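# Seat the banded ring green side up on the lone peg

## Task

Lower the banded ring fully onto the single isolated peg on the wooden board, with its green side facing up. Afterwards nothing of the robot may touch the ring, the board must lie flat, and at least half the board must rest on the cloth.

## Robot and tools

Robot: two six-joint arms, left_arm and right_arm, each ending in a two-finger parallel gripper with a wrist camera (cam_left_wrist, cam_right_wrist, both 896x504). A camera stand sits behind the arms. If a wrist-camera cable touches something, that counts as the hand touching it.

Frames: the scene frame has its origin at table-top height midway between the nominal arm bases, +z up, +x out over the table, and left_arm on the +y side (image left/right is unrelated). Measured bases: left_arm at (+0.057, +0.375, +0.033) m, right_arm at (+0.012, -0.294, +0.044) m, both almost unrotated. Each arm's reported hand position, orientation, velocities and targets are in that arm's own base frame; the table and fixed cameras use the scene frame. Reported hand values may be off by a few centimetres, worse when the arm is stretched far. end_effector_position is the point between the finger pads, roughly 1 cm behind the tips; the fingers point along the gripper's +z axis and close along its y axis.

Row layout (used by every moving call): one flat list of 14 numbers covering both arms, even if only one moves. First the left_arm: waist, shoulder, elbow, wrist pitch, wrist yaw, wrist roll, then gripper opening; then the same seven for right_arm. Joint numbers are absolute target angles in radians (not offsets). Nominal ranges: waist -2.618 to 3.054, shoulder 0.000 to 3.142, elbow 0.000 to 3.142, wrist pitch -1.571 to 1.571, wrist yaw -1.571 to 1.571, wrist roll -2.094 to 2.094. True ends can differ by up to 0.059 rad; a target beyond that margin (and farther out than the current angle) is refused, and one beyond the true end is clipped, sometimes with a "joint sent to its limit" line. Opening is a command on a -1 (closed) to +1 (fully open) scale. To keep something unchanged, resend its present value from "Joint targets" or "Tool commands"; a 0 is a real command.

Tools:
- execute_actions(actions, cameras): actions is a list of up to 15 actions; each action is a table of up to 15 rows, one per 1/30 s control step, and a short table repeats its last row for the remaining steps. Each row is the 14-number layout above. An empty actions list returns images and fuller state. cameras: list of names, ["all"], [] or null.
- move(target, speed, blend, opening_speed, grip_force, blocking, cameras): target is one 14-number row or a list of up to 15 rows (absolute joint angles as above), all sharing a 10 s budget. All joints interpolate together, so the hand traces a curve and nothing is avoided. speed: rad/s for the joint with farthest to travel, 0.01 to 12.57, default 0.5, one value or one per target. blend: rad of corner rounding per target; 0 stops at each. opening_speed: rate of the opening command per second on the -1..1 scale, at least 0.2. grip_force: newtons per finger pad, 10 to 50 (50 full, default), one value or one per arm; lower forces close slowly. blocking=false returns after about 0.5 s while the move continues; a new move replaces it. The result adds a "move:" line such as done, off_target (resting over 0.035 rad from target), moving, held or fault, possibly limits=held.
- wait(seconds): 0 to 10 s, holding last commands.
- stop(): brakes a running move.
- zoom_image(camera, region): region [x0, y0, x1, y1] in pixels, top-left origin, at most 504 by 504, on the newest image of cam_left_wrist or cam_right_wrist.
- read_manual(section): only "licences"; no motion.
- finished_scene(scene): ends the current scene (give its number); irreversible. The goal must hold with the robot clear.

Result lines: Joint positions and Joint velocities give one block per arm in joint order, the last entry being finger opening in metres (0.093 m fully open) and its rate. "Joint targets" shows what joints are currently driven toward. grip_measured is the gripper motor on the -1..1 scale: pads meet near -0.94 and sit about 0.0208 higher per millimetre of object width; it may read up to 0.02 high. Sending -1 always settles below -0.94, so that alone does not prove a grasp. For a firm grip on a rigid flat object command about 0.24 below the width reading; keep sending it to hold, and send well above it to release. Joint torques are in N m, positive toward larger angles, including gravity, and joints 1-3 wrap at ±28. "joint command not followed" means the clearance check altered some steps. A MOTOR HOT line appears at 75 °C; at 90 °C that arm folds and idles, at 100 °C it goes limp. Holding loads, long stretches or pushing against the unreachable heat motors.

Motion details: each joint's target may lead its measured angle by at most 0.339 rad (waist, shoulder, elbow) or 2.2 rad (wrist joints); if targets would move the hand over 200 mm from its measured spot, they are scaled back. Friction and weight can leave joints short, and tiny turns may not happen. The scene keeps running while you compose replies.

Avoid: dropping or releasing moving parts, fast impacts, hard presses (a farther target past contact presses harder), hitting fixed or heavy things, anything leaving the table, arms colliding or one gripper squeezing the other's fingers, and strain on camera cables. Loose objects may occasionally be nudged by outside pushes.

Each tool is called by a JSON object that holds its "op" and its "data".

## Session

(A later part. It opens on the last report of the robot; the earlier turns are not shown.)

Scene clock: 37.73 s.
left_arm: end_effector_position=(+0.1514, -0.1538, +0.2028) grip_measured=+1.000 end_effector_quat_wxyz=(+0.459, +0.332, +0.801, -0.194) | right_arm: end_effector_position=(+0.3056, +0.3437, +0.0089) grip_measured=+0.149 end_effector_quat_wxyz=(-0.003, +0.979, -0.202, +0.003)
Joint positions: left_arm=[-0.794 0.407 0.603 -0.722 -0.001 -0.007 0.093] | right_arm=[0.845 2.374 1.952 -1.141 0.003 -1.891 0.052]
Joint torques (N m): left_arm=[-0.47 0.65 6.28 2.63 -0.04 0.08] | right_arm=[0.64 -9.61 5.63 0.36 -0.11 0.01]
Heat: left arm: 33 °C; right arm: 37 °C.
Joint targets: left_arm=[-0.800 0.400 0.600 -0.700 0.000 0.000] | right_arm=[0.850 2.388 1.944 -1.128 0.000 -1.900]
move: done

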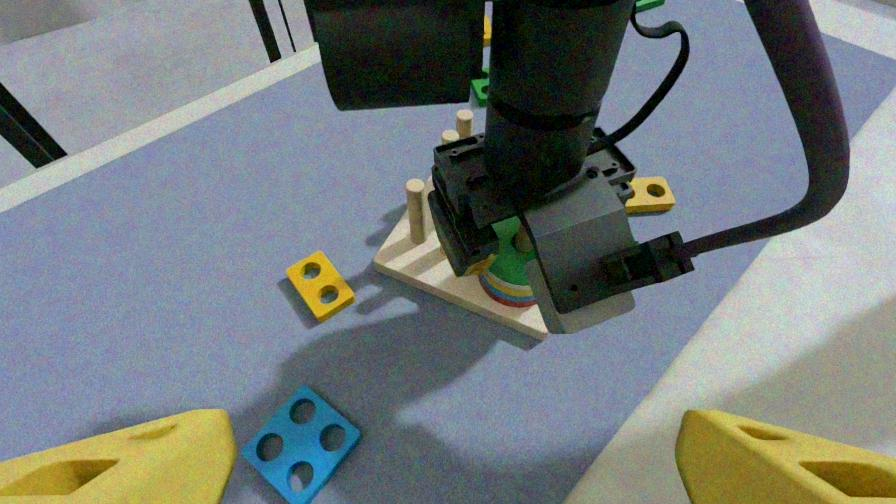

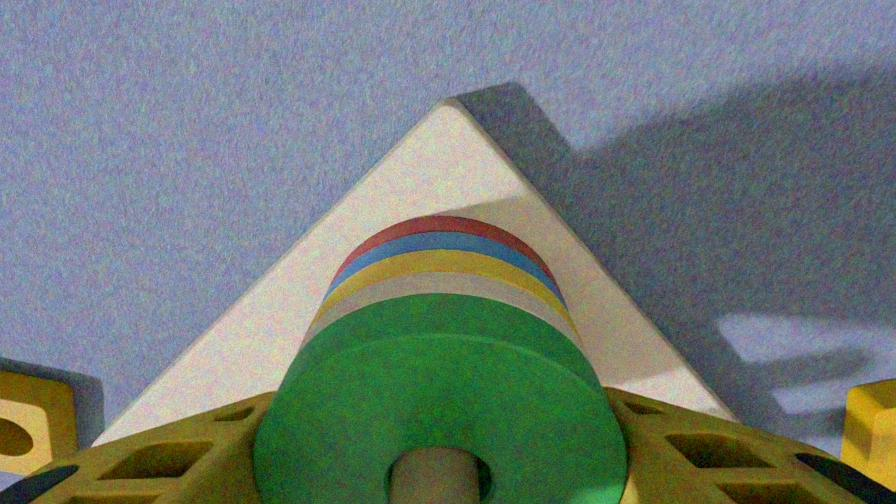

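{"op": "move", "data": {"target": [-0.8,0.4,0.6,-0.7,0,0,1,0.85,2.393,1.915,-1.095,0,-1.9,-0.1], "speed": 0.08, "cameras": ["cam_right_wrist"]}}

Scene clock: 38.70 s.
left_arm: end_effector_position=(+0.1514, -0.1538, +0.2028) grip_measured=+1.000 end_effector_quat_wxyz=(+0.459, +0.332, +0.801, -0.194) | right_arm: end_effector_position=(+0.3056, +0.3436, +0.0068) grip_measured=+0.149 end_effector_quat_wxyz=(-0.003, +0.979, -0.202, +0.003)
Joint positions: left_arm=[-0.794 0.407 0.603 -0.722 -0.001 -0.007 0.093] | right_arm=[0.845 2.374 1.943 -1.131 0.003 -1.891 0.052]
Joint torques (N m): left_arm=[-0.43 1.02 6.39 2.6 -0.07 0.08] | right_arm=[0.61 -9.2 3.67 0.65 -0.11 0.01]
Heat: left arm: 33 °C; right arm: 37 °C.
Joint targets: left_arm=[-0.800 0.400 0.600 -0.700 0.000 0.000] | right_arm=[0.850 2.393 1.915 -1.095 0.000 -1.900]
move: off_target (right_arm); right_arm: the wrist pitch is farthest, 0.036 rad from its target
Images, in order (width x height): cam_right_wrist 896x504.

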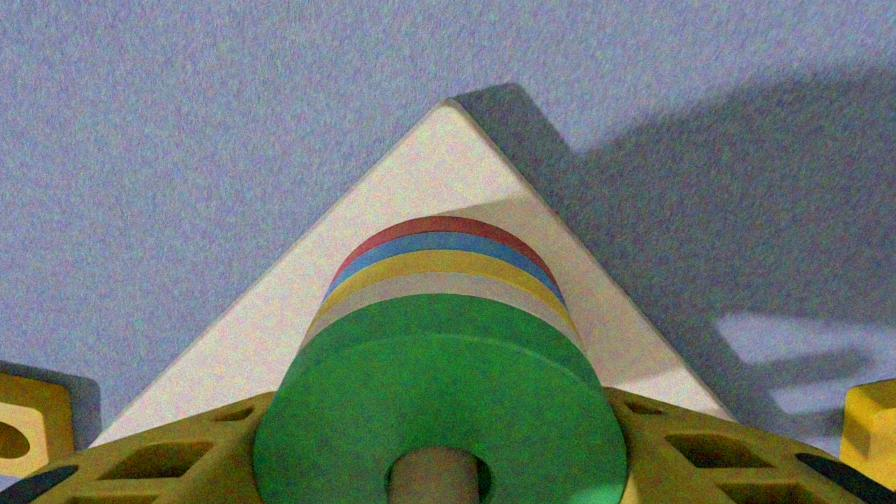

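{"op": "move", "data": {"target": [[-0.8,0.4,0.6,-0.7,0,0,1,0.85,2.388,1.938,-1.12,0,-1.9,-0.1],[-0.8,0.4,0.6,-0.7,0,0,1,0.85,2.388,1.938,-1.12,0,-1.9,0.55],[-0.8,0.4,0.6,-0.7,0,0,1,0.85,2.37,2.015,-1.222,0,-1.9,0.55],[-0.8,0.4,0.6,-0.7,0,0,1,0.85,2.379,2.213,-1.415,0,-1.9,0.55],[-0.8,0.4,0.6,-0.7,0,0,1,0.4,1.7,2.0,-1.4,0,-1.0,0.55]], "speed": [0.3,0.3,0.3,0.6,1.0], "opening_speed": 0.7, "cameras": ["cam_left_wrist"]}}

Scene clock: 44.57 s.
left_arm: end_effector_position=(+0.1514, -0.1538, +0.2028) grip_measured=+1.000 end_effector_quat_wxyz=(+0.459, +0.332, +0.801, -0.194) | right_arm: end_effector_position=(+0.3530, +0.1485, +0.2859) grip_measured=+0.549 end_effector_quat_wxyz=(+0.217, -0.629, +0.743, -0.069)
Joint positions: left_arm=[-0.794 0.407 0.603 -0.722 -0.001 -0.007 0.093] | right_arm=[0.399 1.716 2.01 -1.405 0.003 -1.007 0.072]
Joint torques (N m): left_arm=[-0.51 0.58 6.16 2.66 -0.07 0.1] | right_arm=[0.1 -7.62 5.49 1.21 -0.09 0.17]
Heat: left arm: 33 °C; right arm: 39 °C.
Joint targets: left_arm=[-0.800 0.400 0.600 -0.700 0.000 0.000] | right_arm=[0.400 1.700 2.000 -1.400 0.000 -1.000]
move: done
Images, in order (width x height): cam_left_wrist 896x504.

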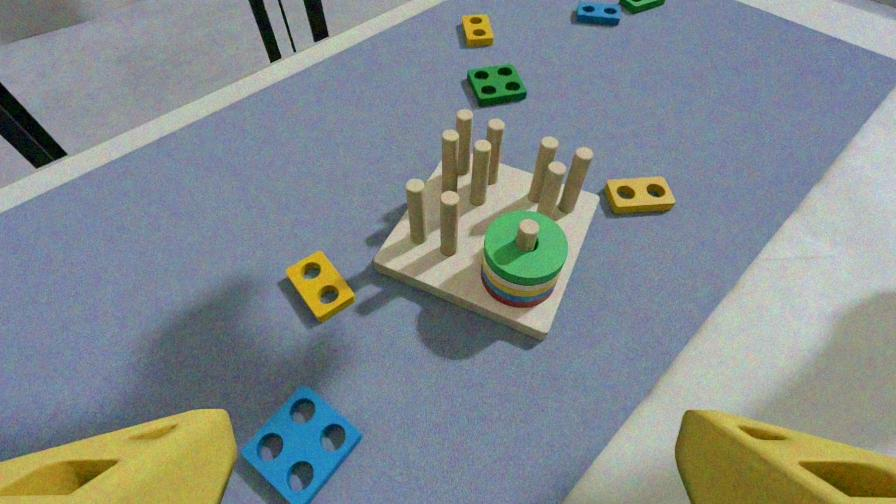

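{"op": "finished_scene", "data": {"scene": 1}}

The scene is finished: the task was done.


## Next scene

The same job, from a new start.

{"op": "move", "data": {"target": [-0.2,1.3,1.5,-1.2,0,0,1,0.1,1.3,1.5,-1.2,0,0,1], "speed": 1.5, "cameras": ["all"]}}

{"op": "execute_actions", "data": {"actions": [], "cameras": []}}

Scene clock: 2.30 s.
left_arm: end_effector_position=(+0.3056, -0.0589, +0.2639) grip_measured=+1.000 end_effector_quat_wxyz=(+0.275, +0.088, +0.957, -0.025) | right_arm: end_effector_position=(+0.3053, +0.0268, +0.2551) grip_measured=+1.000 end_effector_quat_wxyz=(+0.258, -0.040, +0.965, +0.007)
Joint positions: left_arm=[-0.194 1.309 1.48 -1.184 -0.007 -0.009 0.093] | right_arm=[0.094 1.313 1.466 -1.203 0.012 0.008 0.093]
Joint torques (N m): left_arm=[-0.35 -4.48 7.92 1.53 0.01 0.19] | right_arm=[0.65 -4.77 10.47 1.31 -0.14 0.02]
Heat: left arm: 30 °C; right arm: 29 °C.
Joint targets: left_arm=[-0.200 1.300 1.500 -1.200 0.000 0.000] | right_arm=[0.100 1.300 1.500 -1.200 0.000 0.000]
move: done

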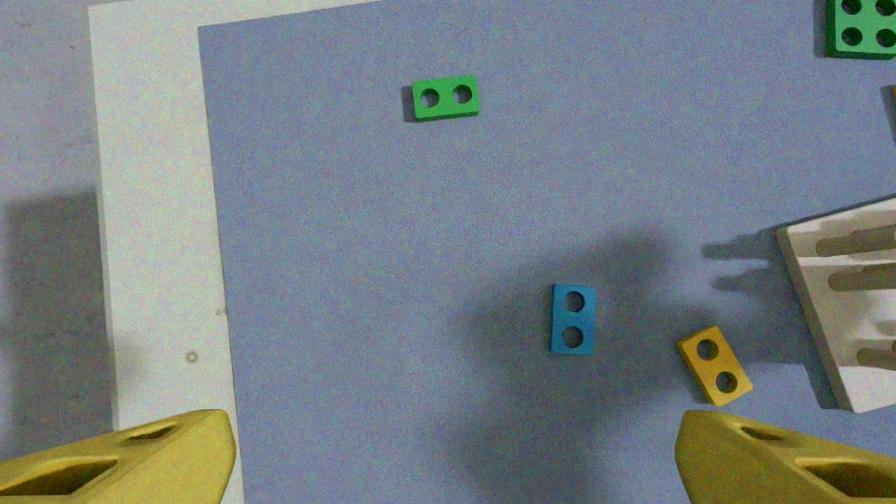

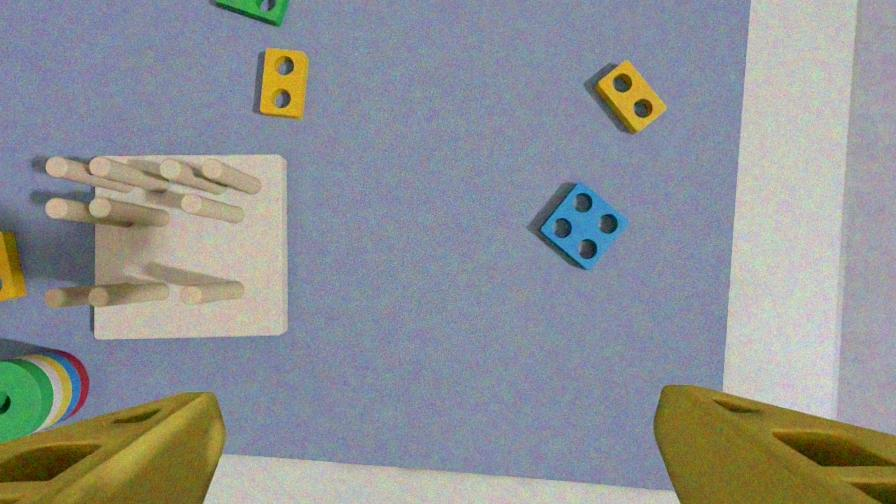

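Scene clock: 2.30 s.
left_arm: end_effector_position=(+0.3056, -0.0589, +0.2639) grip_measured=+1.000 end_effector_quat_wxyz=(+0.275, +0.088, +0.957, -0.025) | right_arm: end_effector_position=(+0.3053, +0.0268, +0.2551) grip_measured=+1.000 end_effector_quat_wxyz=(+0.258, -0.040, +0.965, +0.007)
Joint positions: left_arm=[-0.194 1.309 1.48 -1.184 -0.007 -0.009 0.093] | right_arm=[0.094 1.313 1.466 -1.203 0.012 0.008 0.093]
Joint velocities: within noise
Joint torques (N m): left_arm=[-0.35 -4.48 7.92 1.53 0.01 0.19] | right_arm=[0.65 -4.77 10.47 1.31 -0.14 0.02]
Heat: left arm: 30 °C; right arm: 29 °C.
Joint targets: left_arm=[-0.200 1.300 1.500 -1.200 0.000 0.000] | right_arm=[0.100 1.300 1.500 -1.200 0.000 0.000]
Tool commands: left_gripper/opening=+1.0 right_gripper/opening=+1.0
No camera images: "cameras" was empty.

{"op": "move", "data": {"target": [0.4,1.3,1.5,-1.2,0,0,1,0.8,1.6,1.75,-1.2,0,0,1], "speed": 1.2, "cameras": ["cam_right_wrist"]}}

Scene clock: 4.00 s.
left_arm: end_effector_position=(+0.2868, +0.1204, +0.2638) grip_measured=+1.000 end_effector_quat_wxyz=(+0.270, -0.193, +0.942, +0.054) | right_arm: end_effector_position=(+0.2606, +0.2691, +0.2507) grip_measured=+1.000 end_effector_quat_wxyz=(+0.220, -0.376, +0.895, +0.093)
Joint positions: left_arm=[0.396 1.309 1.48 -1.184 -0.002 -0.008 0.093] | right_arm=[0.803 1.594 1.711 -1.206 0.002 0.006 0.093]
Joint torques (N m): left_arm=[0.58 -4.49 7.91 1.52 -0.06 0.16] | right_arm=[-0.12 -5.37 11.03 1.29 -0.02 0.06]
Heat: left arm: 30 °C; right arm: 30 °C.
Joint targets: left_arm=[0.400 1.300 1.500 -1.200 0.000 0.000] | right_arm=[0.800 1.600 1.750 -1.200 0.000 0.000]
move: off_target (right_arm); right_arm: the elbow is farthest, 0.039 rad from its target
Images, in order (width x height): cam_right_wrist 896x504.

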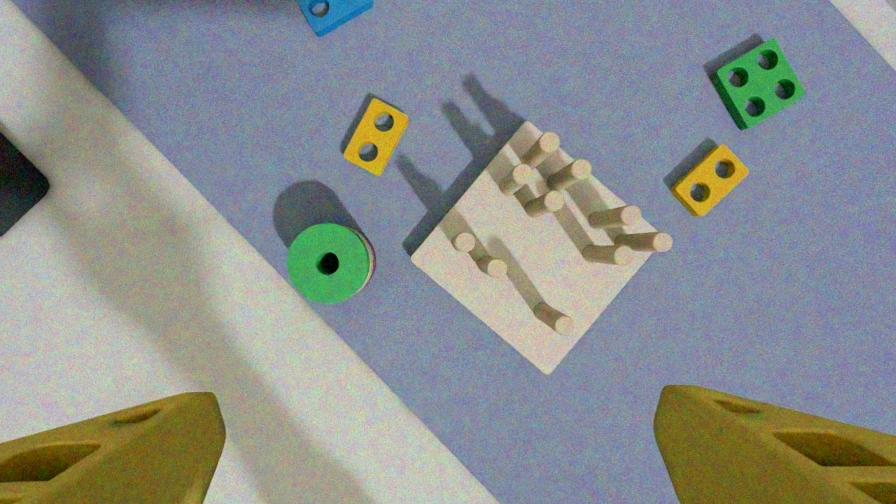

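{"op": "move", "data": {"target": [0.4,1.3,1.5,-1.2,0,0,1,0.998,2.139,1.659,-1.09,0,-1.79,1], "speed": 1.0, "cameras": ["cam_right_wrist"]}}

Scene clock: 7.93 s.
left_arm: end_effector_position=(+0.2868, +0.1204, +0.2638) grip_measured=+1.000 end_effector_quat_wxyz=(+0.270, -0.193, +0.942, +0.054) | right_arm: end_effector_position=(+0.2225, +0.3420, +0.0384) grip_measured=+1.000 end_effector_quat_wxyz=(-0.003, +0.983, -0.183, +0.002)
Joint positions: left_arm=[0.396 1.309 1.48 -1.184 -0.002 -0.008 0.093] | right_arm=[0.995 2.132 1.667 -1.099 0.002 -1.779 0.093]
Joint torques (N m): left_arm=[0.32 -4.53 7.9 1.54 -0.03 0.15] | right_arm=[0.4 -8.96 5.81 0.34 -0.11 0]
Heat: left arm: 31 °C; right arm: 30 °C.
Joint targets: left_arm=[0.400 1.300 1.500 -1.200 0.000 0.000] | right_arm=[0.998 2.139 1.659 -1.090 0.000 -1.790]
move: done
Images, in order (width x height): cam_right_wrist 896x504.

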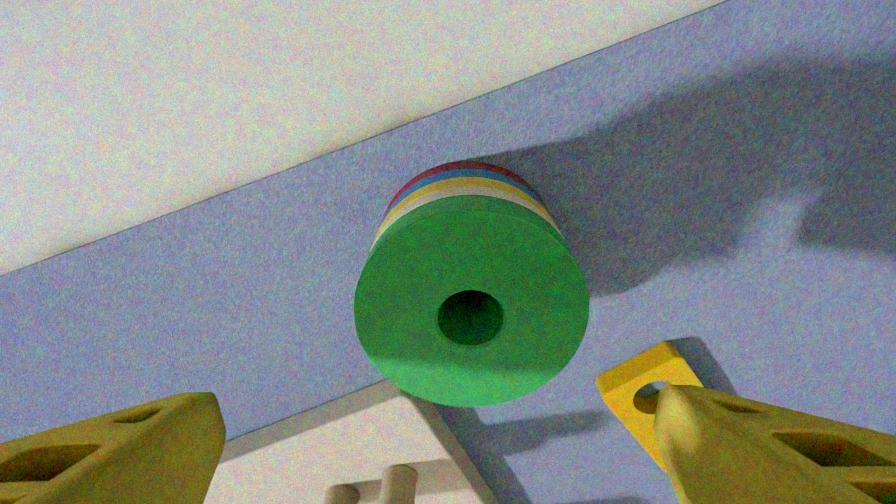

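{"op": "move", "data": {"target": [[0.4,1.3,1.5,-1.2,0,0,1,1.003,2.226,1.614,-0.948,0,-1.79,1],[0.4,1.3,1.5,-1.2,0,0,1,1.003,2.226,1.614,-0.948,0,-1.79,-0.1]], "speed": 0.4, "opening_speed": 0.7, "cameras": ["cam_right_wrist"]}}

Scene clock: 11.43 s.
left_arm: end_effector_position=(+0.2868, +0.1204, +0.2638) grip_measured=+1.000 end_effector_quat_wxyz=(+0.270, -0.193, +0.942, +0.054) | right_arm: end_effector_position=(+0.2289, +0.3517, -0.0067) grip_measured=+0.157 end_effector_quat_wxyz=(-0.007, +0.983, -0.182, +0.004)
Joint positions: left_arm=[0.396 1.309 1.48 -1.184 -0.002 -0.008 0.093] | right_arm=[0.995 2.219 1.622 -0.957 0.002 -1.78 0.053]
Joint torques (N m): left_arm=[0.43 -4.6 7.82 1.52 -0.03 0.11] | right_arm=[0.88 -9.46 5.67 0.36 -0.11 0.01]
Heat: left arm: 32 °C; right arm: 31 °C.
Joint targets: left_arm=[0.400 1.300 1.500 -1.200 0.000 0.000] | right_arm=[1.003 2.226 1.614 -0.948 0.000 -1.790]
move: done
Images, in order (width x height): cam_right_wrist 896x504.

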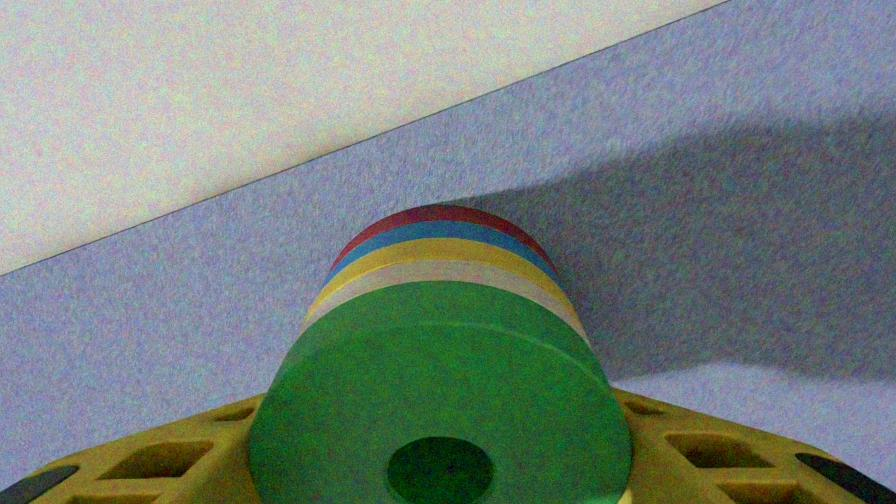

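{"op": "move", "data": {"target": [[0.4,1.3,1.5,-1.2,0,0,1,1.003,2.153,1.923,-1.337,0,-1.79,-0.1],[0.4,1.3,1.5,-1.2,0,0,1,0.57,1.961,1.678,-1.284,0,-1.79,-0.1]], "speed": 0.7, "blend": 0.03, "cameras": ["cam_right_wrist"]}}

Scene clock: 14.00 s.
left_arm: end_effector_position=(+0.2868, +0.1204, +0.2638) grip_measured=+1.000 end_effector_quat_wxyz=(+0.270, -0.193, +0.942, +0.054) | right_arm: end_effector_position=(+0.3160, +0.1993, +0.0899) grip_measured=+0.142 end_effector_quat_wxyz=(+0.018, +0.922, -0.388, -0.010)
Joint positions: left_arm=[0.396 1.309 1.48 -1.184 -0.002 -0.008 0.093] | right_arm=[0.565 2.01 1.69 -1.292 0.005 -1.78 0.052]
Joint torques (N m): left_arm=[0.49 -4.27 8.08 1.52 -0.06 0.11] | right_arm=[0.51 -12.79 5.46 0.22 -0.14 0]
Heat: left arm: 32 °C; right arm: 33 °C.
Joint targets: left_arm=[0.400 1.300 1.500 -1.200 0.000 0.000] | right_arm=[0.570 1.961 1.678 -1.284 0.000 -1.790]
move: off_target (right_arm); right_arm: the shoulder is farthest, 0.049 rad from its target
Images, in order (width x height): cam_right_wrist 896x504.

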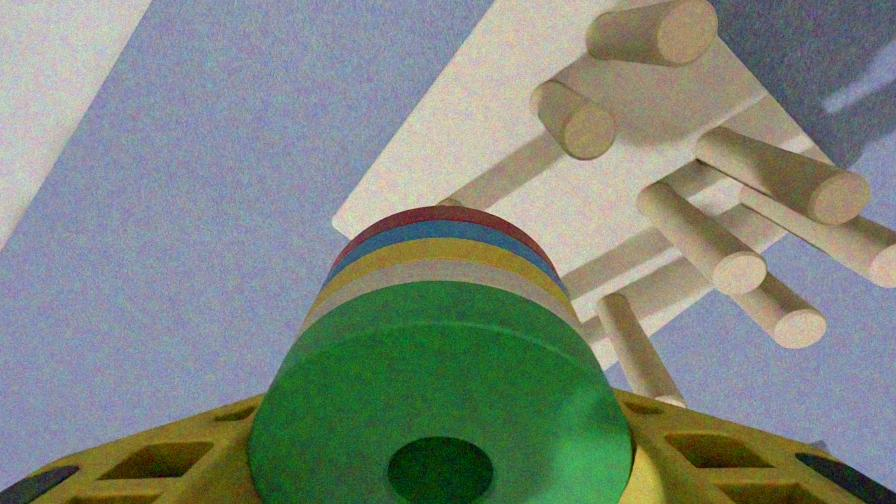

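{"op": "move", "data": {"target": [0.4,1.3,1.5,-1.2,0,0,1,0.554,1.94,1.561,-1.165,0,-1.79,-0.1], "speed": 0.3, "cameras": ["cam_right_wrist"]}}

Scene clock: 15.73 s.
left_arm: end_effector_position=(+0.2868, +0.1204, +0.2638) grip_measured=+1.000 end_effector_quat_wxyz=(+0.270, -0.193, +0.942, +0.054) | right_arm: end_effector_position=(+0.3143, +0.1962, +0.0700) grip_measured=+0.141 end_effector_quat_wxyz=(+0.008, +0.921, -0.390, -0.003)
Joint positions: left_arm=[0.396 1.309 1.48 -1.184 -0.002 -0.008 0.093] | right_arm=[0.56 1.984 1.573 -1.177 0.005 -1.78 0.052]
Joint torques (N m): left_arm=[0.57 -4.41 7.83 1.49 -0.02 0.13] | right_arm=[-0.47 -12.14 5.48 0.29 -0.14 0]
Heat: left arm: 32 °C; right arm: 34 °C.
Joint targets: left_arm=[0.400 1.300 1.500 -1.200 0.000 0.000] | right_arm=[0.554 1.940 1.561 -1.165 0.000 -1.790]
move: off_target (right_arm); right_arm: the shoulder is farthest, 0.044 rad from its target
Images, in order (width x height): cam_right_wrist 896x504.

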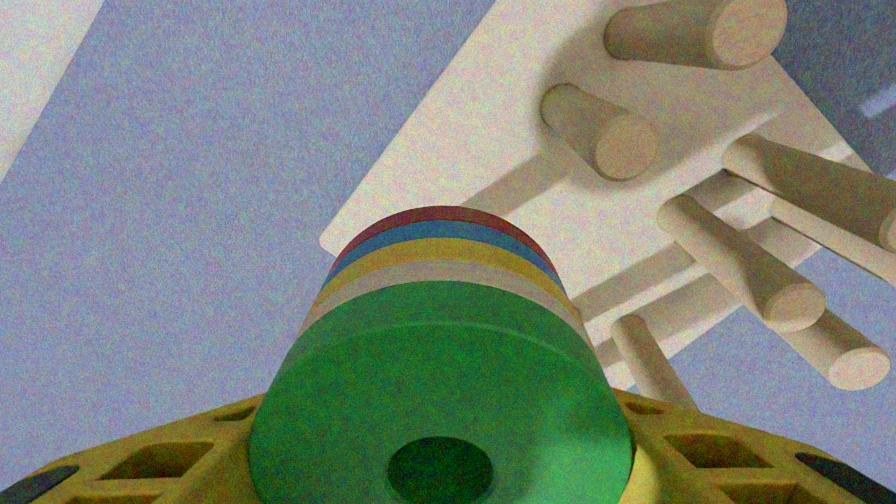

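{"op": "move", "data": {"target": [0.4,1.3,1.5,-1.2,0,0,1,0.541,1.91,1.563,-1.165,0,-1.79,-0.1], "speed": 0.3, "cameras": ["cam_right_wrist"]}}

Scene clock: 17.03 s.
left_arm: end_effector_position=(+0.2868, +0.1204, +0.2638) grip_measured=+1.000 end_effector_quat_wxyz=(+0.270, -0.193, +0.942, +0.054) | right_arm: end_effector_position=(+0.3187, +0.1923, +0.0793) grip_measured=+0.141 end_effector_quat_wxyz=(-0.004, +0.918, -0.397, +0.006)
Joint positions: left_arm=[0.396 1.309 1.48 -1.184 -0.002 -0.008 0.093] | right_arm=[0.545 1.958 1.573 -1.174 0.005 -1.78 0.052]
Joint torques (N m): left_arm=[0.54 -4.45 7.95 1.51 -0.05 0.13] | right_arm=[-0.38 -12.38 5.74 0.33 -0.13 0]
Heat: left arm: 32 °C; right arm: 35 °C.
Joint targets: left_arm=[0.400 1.300 1.500 -1.200 0.000 0.000] | right_arm=[0.541 1.910 1.563 -1.165 0.000 -1.790]
move: off_target (right_arm); right_arm: the shoulder is farthest, 0.048 rad from its target
Images, in order (width x height): cam_right_wrist 896x504.

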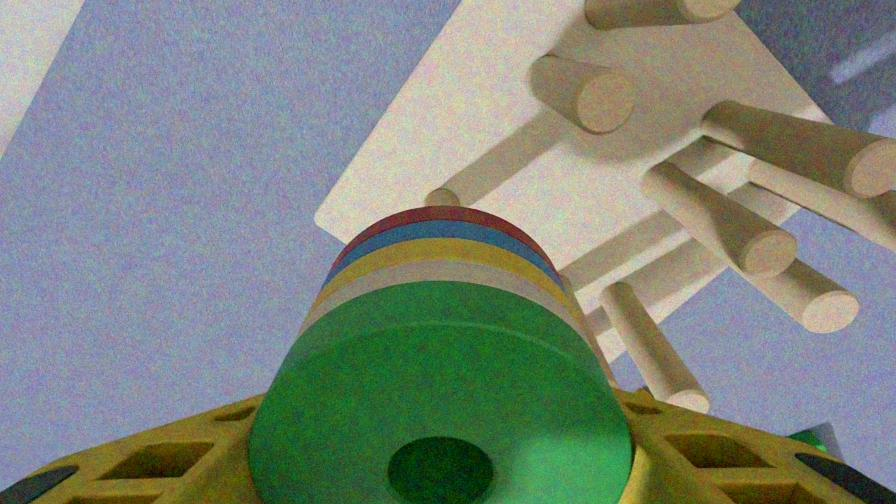

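{"op": "move", "data": {"target": [0.4,1.3,1.5,-1.2,0,0,1,0.556,1.982,1.497,-1.084,0,-1.79,-0.1], "speed": 0.15, "cameras": ["cam_right_wrist"]}}

Scene clock: 18.50 s.
left_arm: end_effector_position=(+0.2868, +0.1204, +0.2638) grip_measured=+1.000 end_effector_quat_wxyz=(+0.270, -0.193, +0.942, +0.054) | right_arm: end_effector_position=(+0.3170, +0.1936, +0.0567) grip_measured=+0.141 end_effector_quat_wxyz=(-0.002, +0.919, -0.394, +0.005)
Joint positions: left_arm=[0.396 1.309 1.48 -1.184 -0.002 -0.008 0.093] | right_arm=[0.55 1.974 1.505 -1.093 0.005 -1.78 0.052]
Joint torques (N m): left_arm=[0.65 -4.52 7.88 1.51 -0.07 0.13] | right_arm=[0.69 -7.82 5.75 0.32 -0.13 0.01]
Heat: left arm: 33 °C; right arm: 35 °C.
Joint targets: left_arm=[0.400 1.300 1.500 -1.200 0.000 0.000] | right_arm=[0.556 1.982 1.497 -1.084 0.000 -1.790]
move: done
Images, in order (width x height): cam_right_wrist 896x504.

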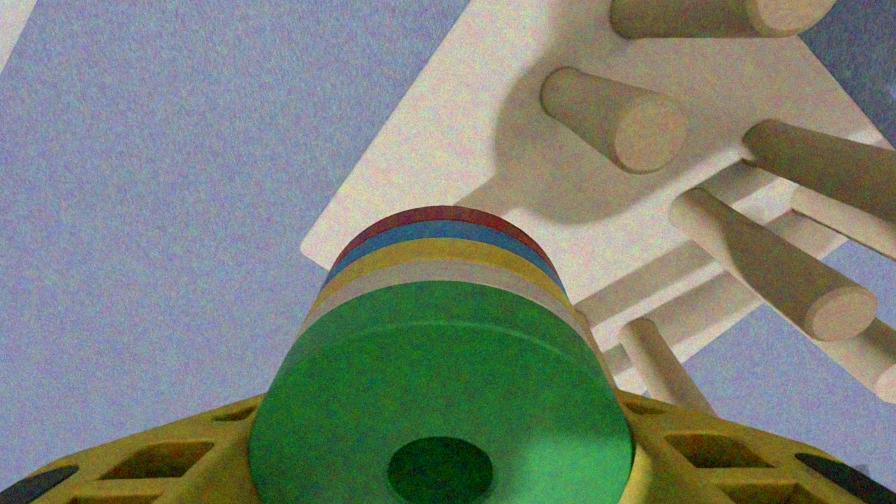

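{"op": "move", "data": {"target": [0.4,1.3,1.5,-1.2,0,0,1,0.556,1.995,1.453,-1.024,0,-1.79,-0.1], "speed": 0.12, "cameras": ["cam_right_wrist"]}}

Scene clock: 19.73 s.
left_arm: end_effector_position=(+0.2868, +0.1204, +0.2638) grip_measured=+1.000 end_effector_quat_wxyz=(+0.270, -0.193, +0.942, +0.054) | right_arm: end_effector_position=(+0.3174, +0.1938, +0.0422) grip_measured=+0.141 end_effector_quat_wxyz=(-0.004, +0.919, -0.394, +0.006)
Joint positions: left_arm=[0.396 1.309 1.48 -1.184 -0.002 -0.008 0.093] | right_arm=[0.55 1.986 1.462 -1.034 0.005 -1.78 0.052]
Joint torques (N m): left_arm=[0.5 -4.44 7.71 1.51 -0.02 0.15] | right_arm=[0.68 -7.71 5.56 0.34 -0.13 0]
Heat: left arm: 33 °C; right arm: 35 °C.
Joint targets: left_arm=[0.400 1.300 1.500 -1.200 0.000 0.000] | right_arm=[0.556 1.995 1.453 -1.024 0.000 -1.790]
move: done
Images, in order (width x height): cam_right_wrist 896x504.

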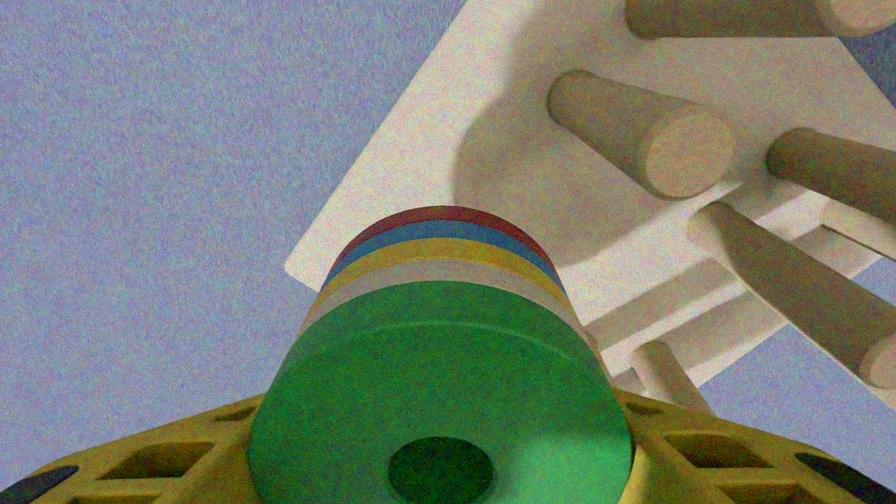

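{"op": "move", "data": {"target": [0.4,1.3,1.5,-1.2,0,0,1,0.556,2.003,1.417,-0.978,0,-1.79,-0.1], "speed": 0.12, "cameras": ["cam_right_wrist"]}}

Scene clock: 20.87 s.
left_arm: end_effector_position=(+0.2868, +0.1204, +0.2638) grip_measured=+1.000 end_effector_quat_wxyz=(+0.270, -0.193, +0.942, +0.054) | right_arm: end_effector_position=(+0.3167, +0.1934, +0.0309) grip_measured=+0.141 end_effector_quat_wxyz=(-0.005, +0.919, -0.394, +0.007)
Joint positions: left_arm=[0.396 1.309 1.48 -1.184 -0.002 -0.008 0.093] | right_arm=[0.55 1.993 1.426 -0.987 0.005 -1.78 0.052]
Joint torques (N m): left_arm=[0.55 -4.71 7.9 1.52 -0.03 0.11] | right_arm=[0.69 -7.69 5.5 0.34 -0.13 0.01]
Heat: left arm: 33 °C; right arm: 35 °C.
Joint targets: left_arm=[0.400 1.300 1.500 -1.200 0.000 0.000] | right_arm=[0.556 2.003 1.417 -0.978 0.000 -1.790]
move: done
Images, in order (width x height): cam_right_wrist 896x504.

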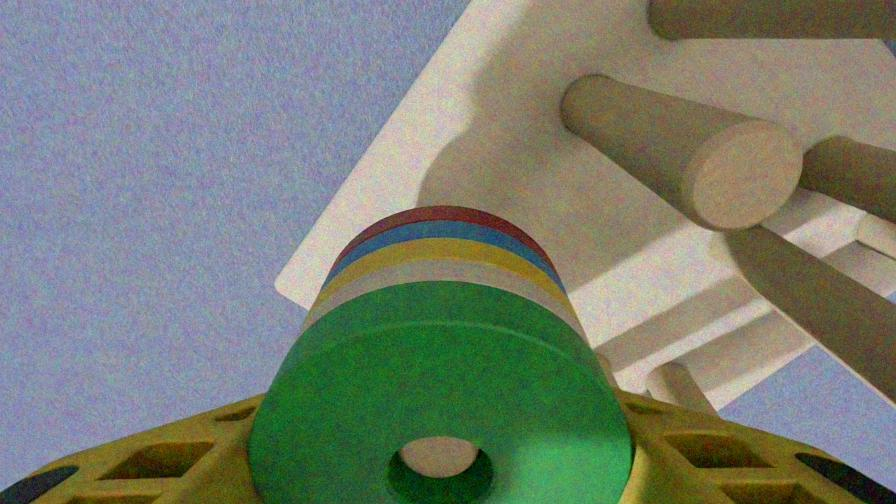

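{"op": "move", "data": {"target": [0.4,1.3,1.5,-1.2,0,0,1,0.556,2.021,1.328,-0.858,0,-1.79,-0.1], "speed": 0.12, "cameras": ["cam_right_wrist"]}}

Scene clock: 22.40 s.
left_arm: end_effector_position=(+0.2868, +0.1204, +0.2638) grip_measured=+1.000 end_effector_quat_wxyz=(+0.270, -0.193, +0.942, +0.054) | right_arm: end_effector_position=(+0.3154, +0.1926, +0.0065) grip_measured=+0.141 end_effector_quat_wxyz=(-0.012, +0.919, -0.394, +0.011)
Joint positions: left_arm=[0.396 1.309 1.48 -1.184 -0.002 -0.008 0.093] | right_arm=[0.55 2.008 1.344 -0.874 0.005 -1.78 0.052]
Joint torques (N m): left_arm=[0.35 -4.48 7.83 1.5 -0.01 0.1] | right_arm=[0.66 -7.36 4.78 0.47 -0.14 0.01]
Heat: left arm: 33 °C; right arm: 35 °C.
Joint targets: left_arm=[0.400 1.300 1.500 -1.200 0.000 0.000] | right_arm=[0.556 2.021 1.328 -0.858 0.000 -1.790]
move: done
Images, in order (width x height): cam_right_wrist 896x504.

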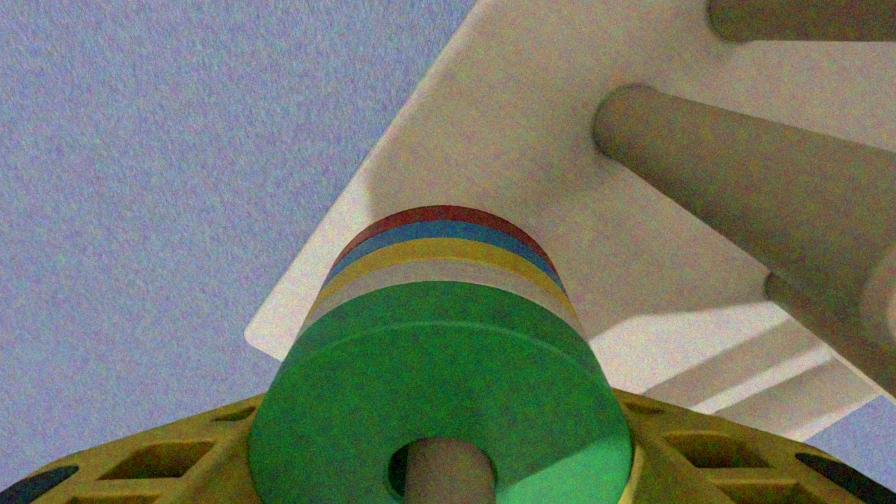

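{"op": "move", "data": {"target": [[0.4,1.3,1.5,-1.2,0,0,1,0.556,2.02,1.336,-0.867,0,-1.79,0.45],[0.4,1.3,1.5,-1.2,0,0,1,0.556,2.003,1.417,-0.978,0,-1.79,0.45],[0.4,1.3,1.5,-1.2,0,0,1,0.556,1.982,1.497,-1.084,0,-1.79,0.45],[0.4,1.3,1.5,-1.2,0,0,1,0.556,1.93,1.69,-1.29,0,-1.79,0.45],[0.4,1.3,1.5,-1.2,0,0,1,0.45,1.5,1.8,-1.2,0,-1.2,0.45]], "speed": [0.2,0.3,0.3,0.5,0.8], "blend": [0,0.02,0.02,0.03,0], "opening_speed": 0.7, "cameras": ["all"]}}

Scene clock: 26.37 s.
left_arm: end_effector_position=(+0.2868, +0.1204, +0.2638) grip_measured=+1.000 end_effector_quat_wxyz=(+0.270, -0.193, +0.942, +0.054) | right_arm: end_effector_position=(+0.3287, +0.1597, +0.3016) grip_measured=+0.449 end_effector_quat_wxyz=(-0.283, +0.703, -0.642, +0.114)
Joint positions: left_arm=[0.396 1.309 1.48 -1.184 -0.002 -0.008 0.093] | right_arm=[0.455 1.51 1.774 -1.216 0.005 -1.208 0.067]
Joint torques (N m): left_arm=[0.46 -4.52 7.91 1.46 -0.07 0.12] | right_arm=[-0.42 -5.9 9.48 1.59 -0.12 0.16]
Heat: left arm: 34 °C; right arm: 36 °C.
Joint targets: left_arm=[0.400 1.300 1.500 -1.200 0.000 0.000] | right_arm=[0.450 1.500 1.800 -1.200 0.000 -1.200]
move: done

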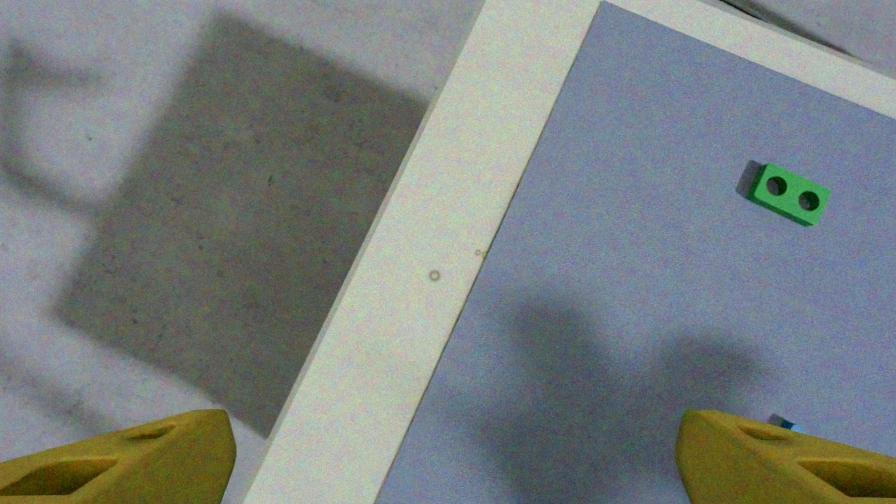

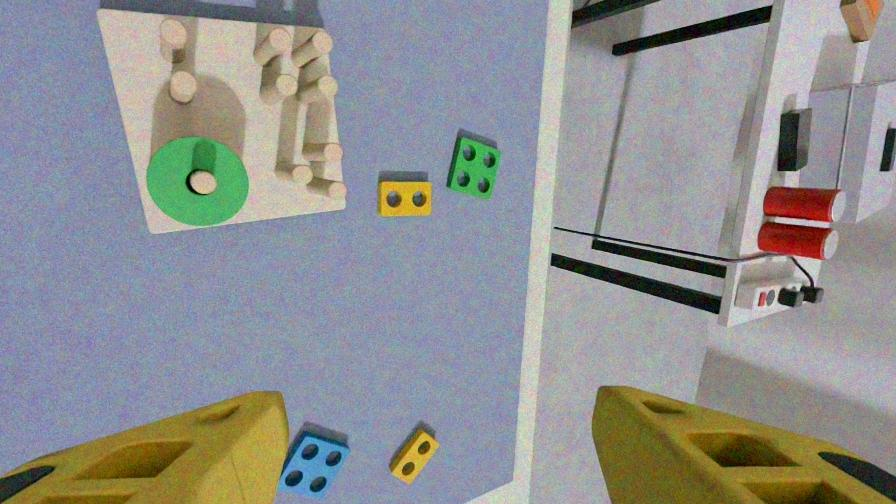

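{"op": "finished_scene", "data": {"scene": 2}}

The scene is finished: the task was done.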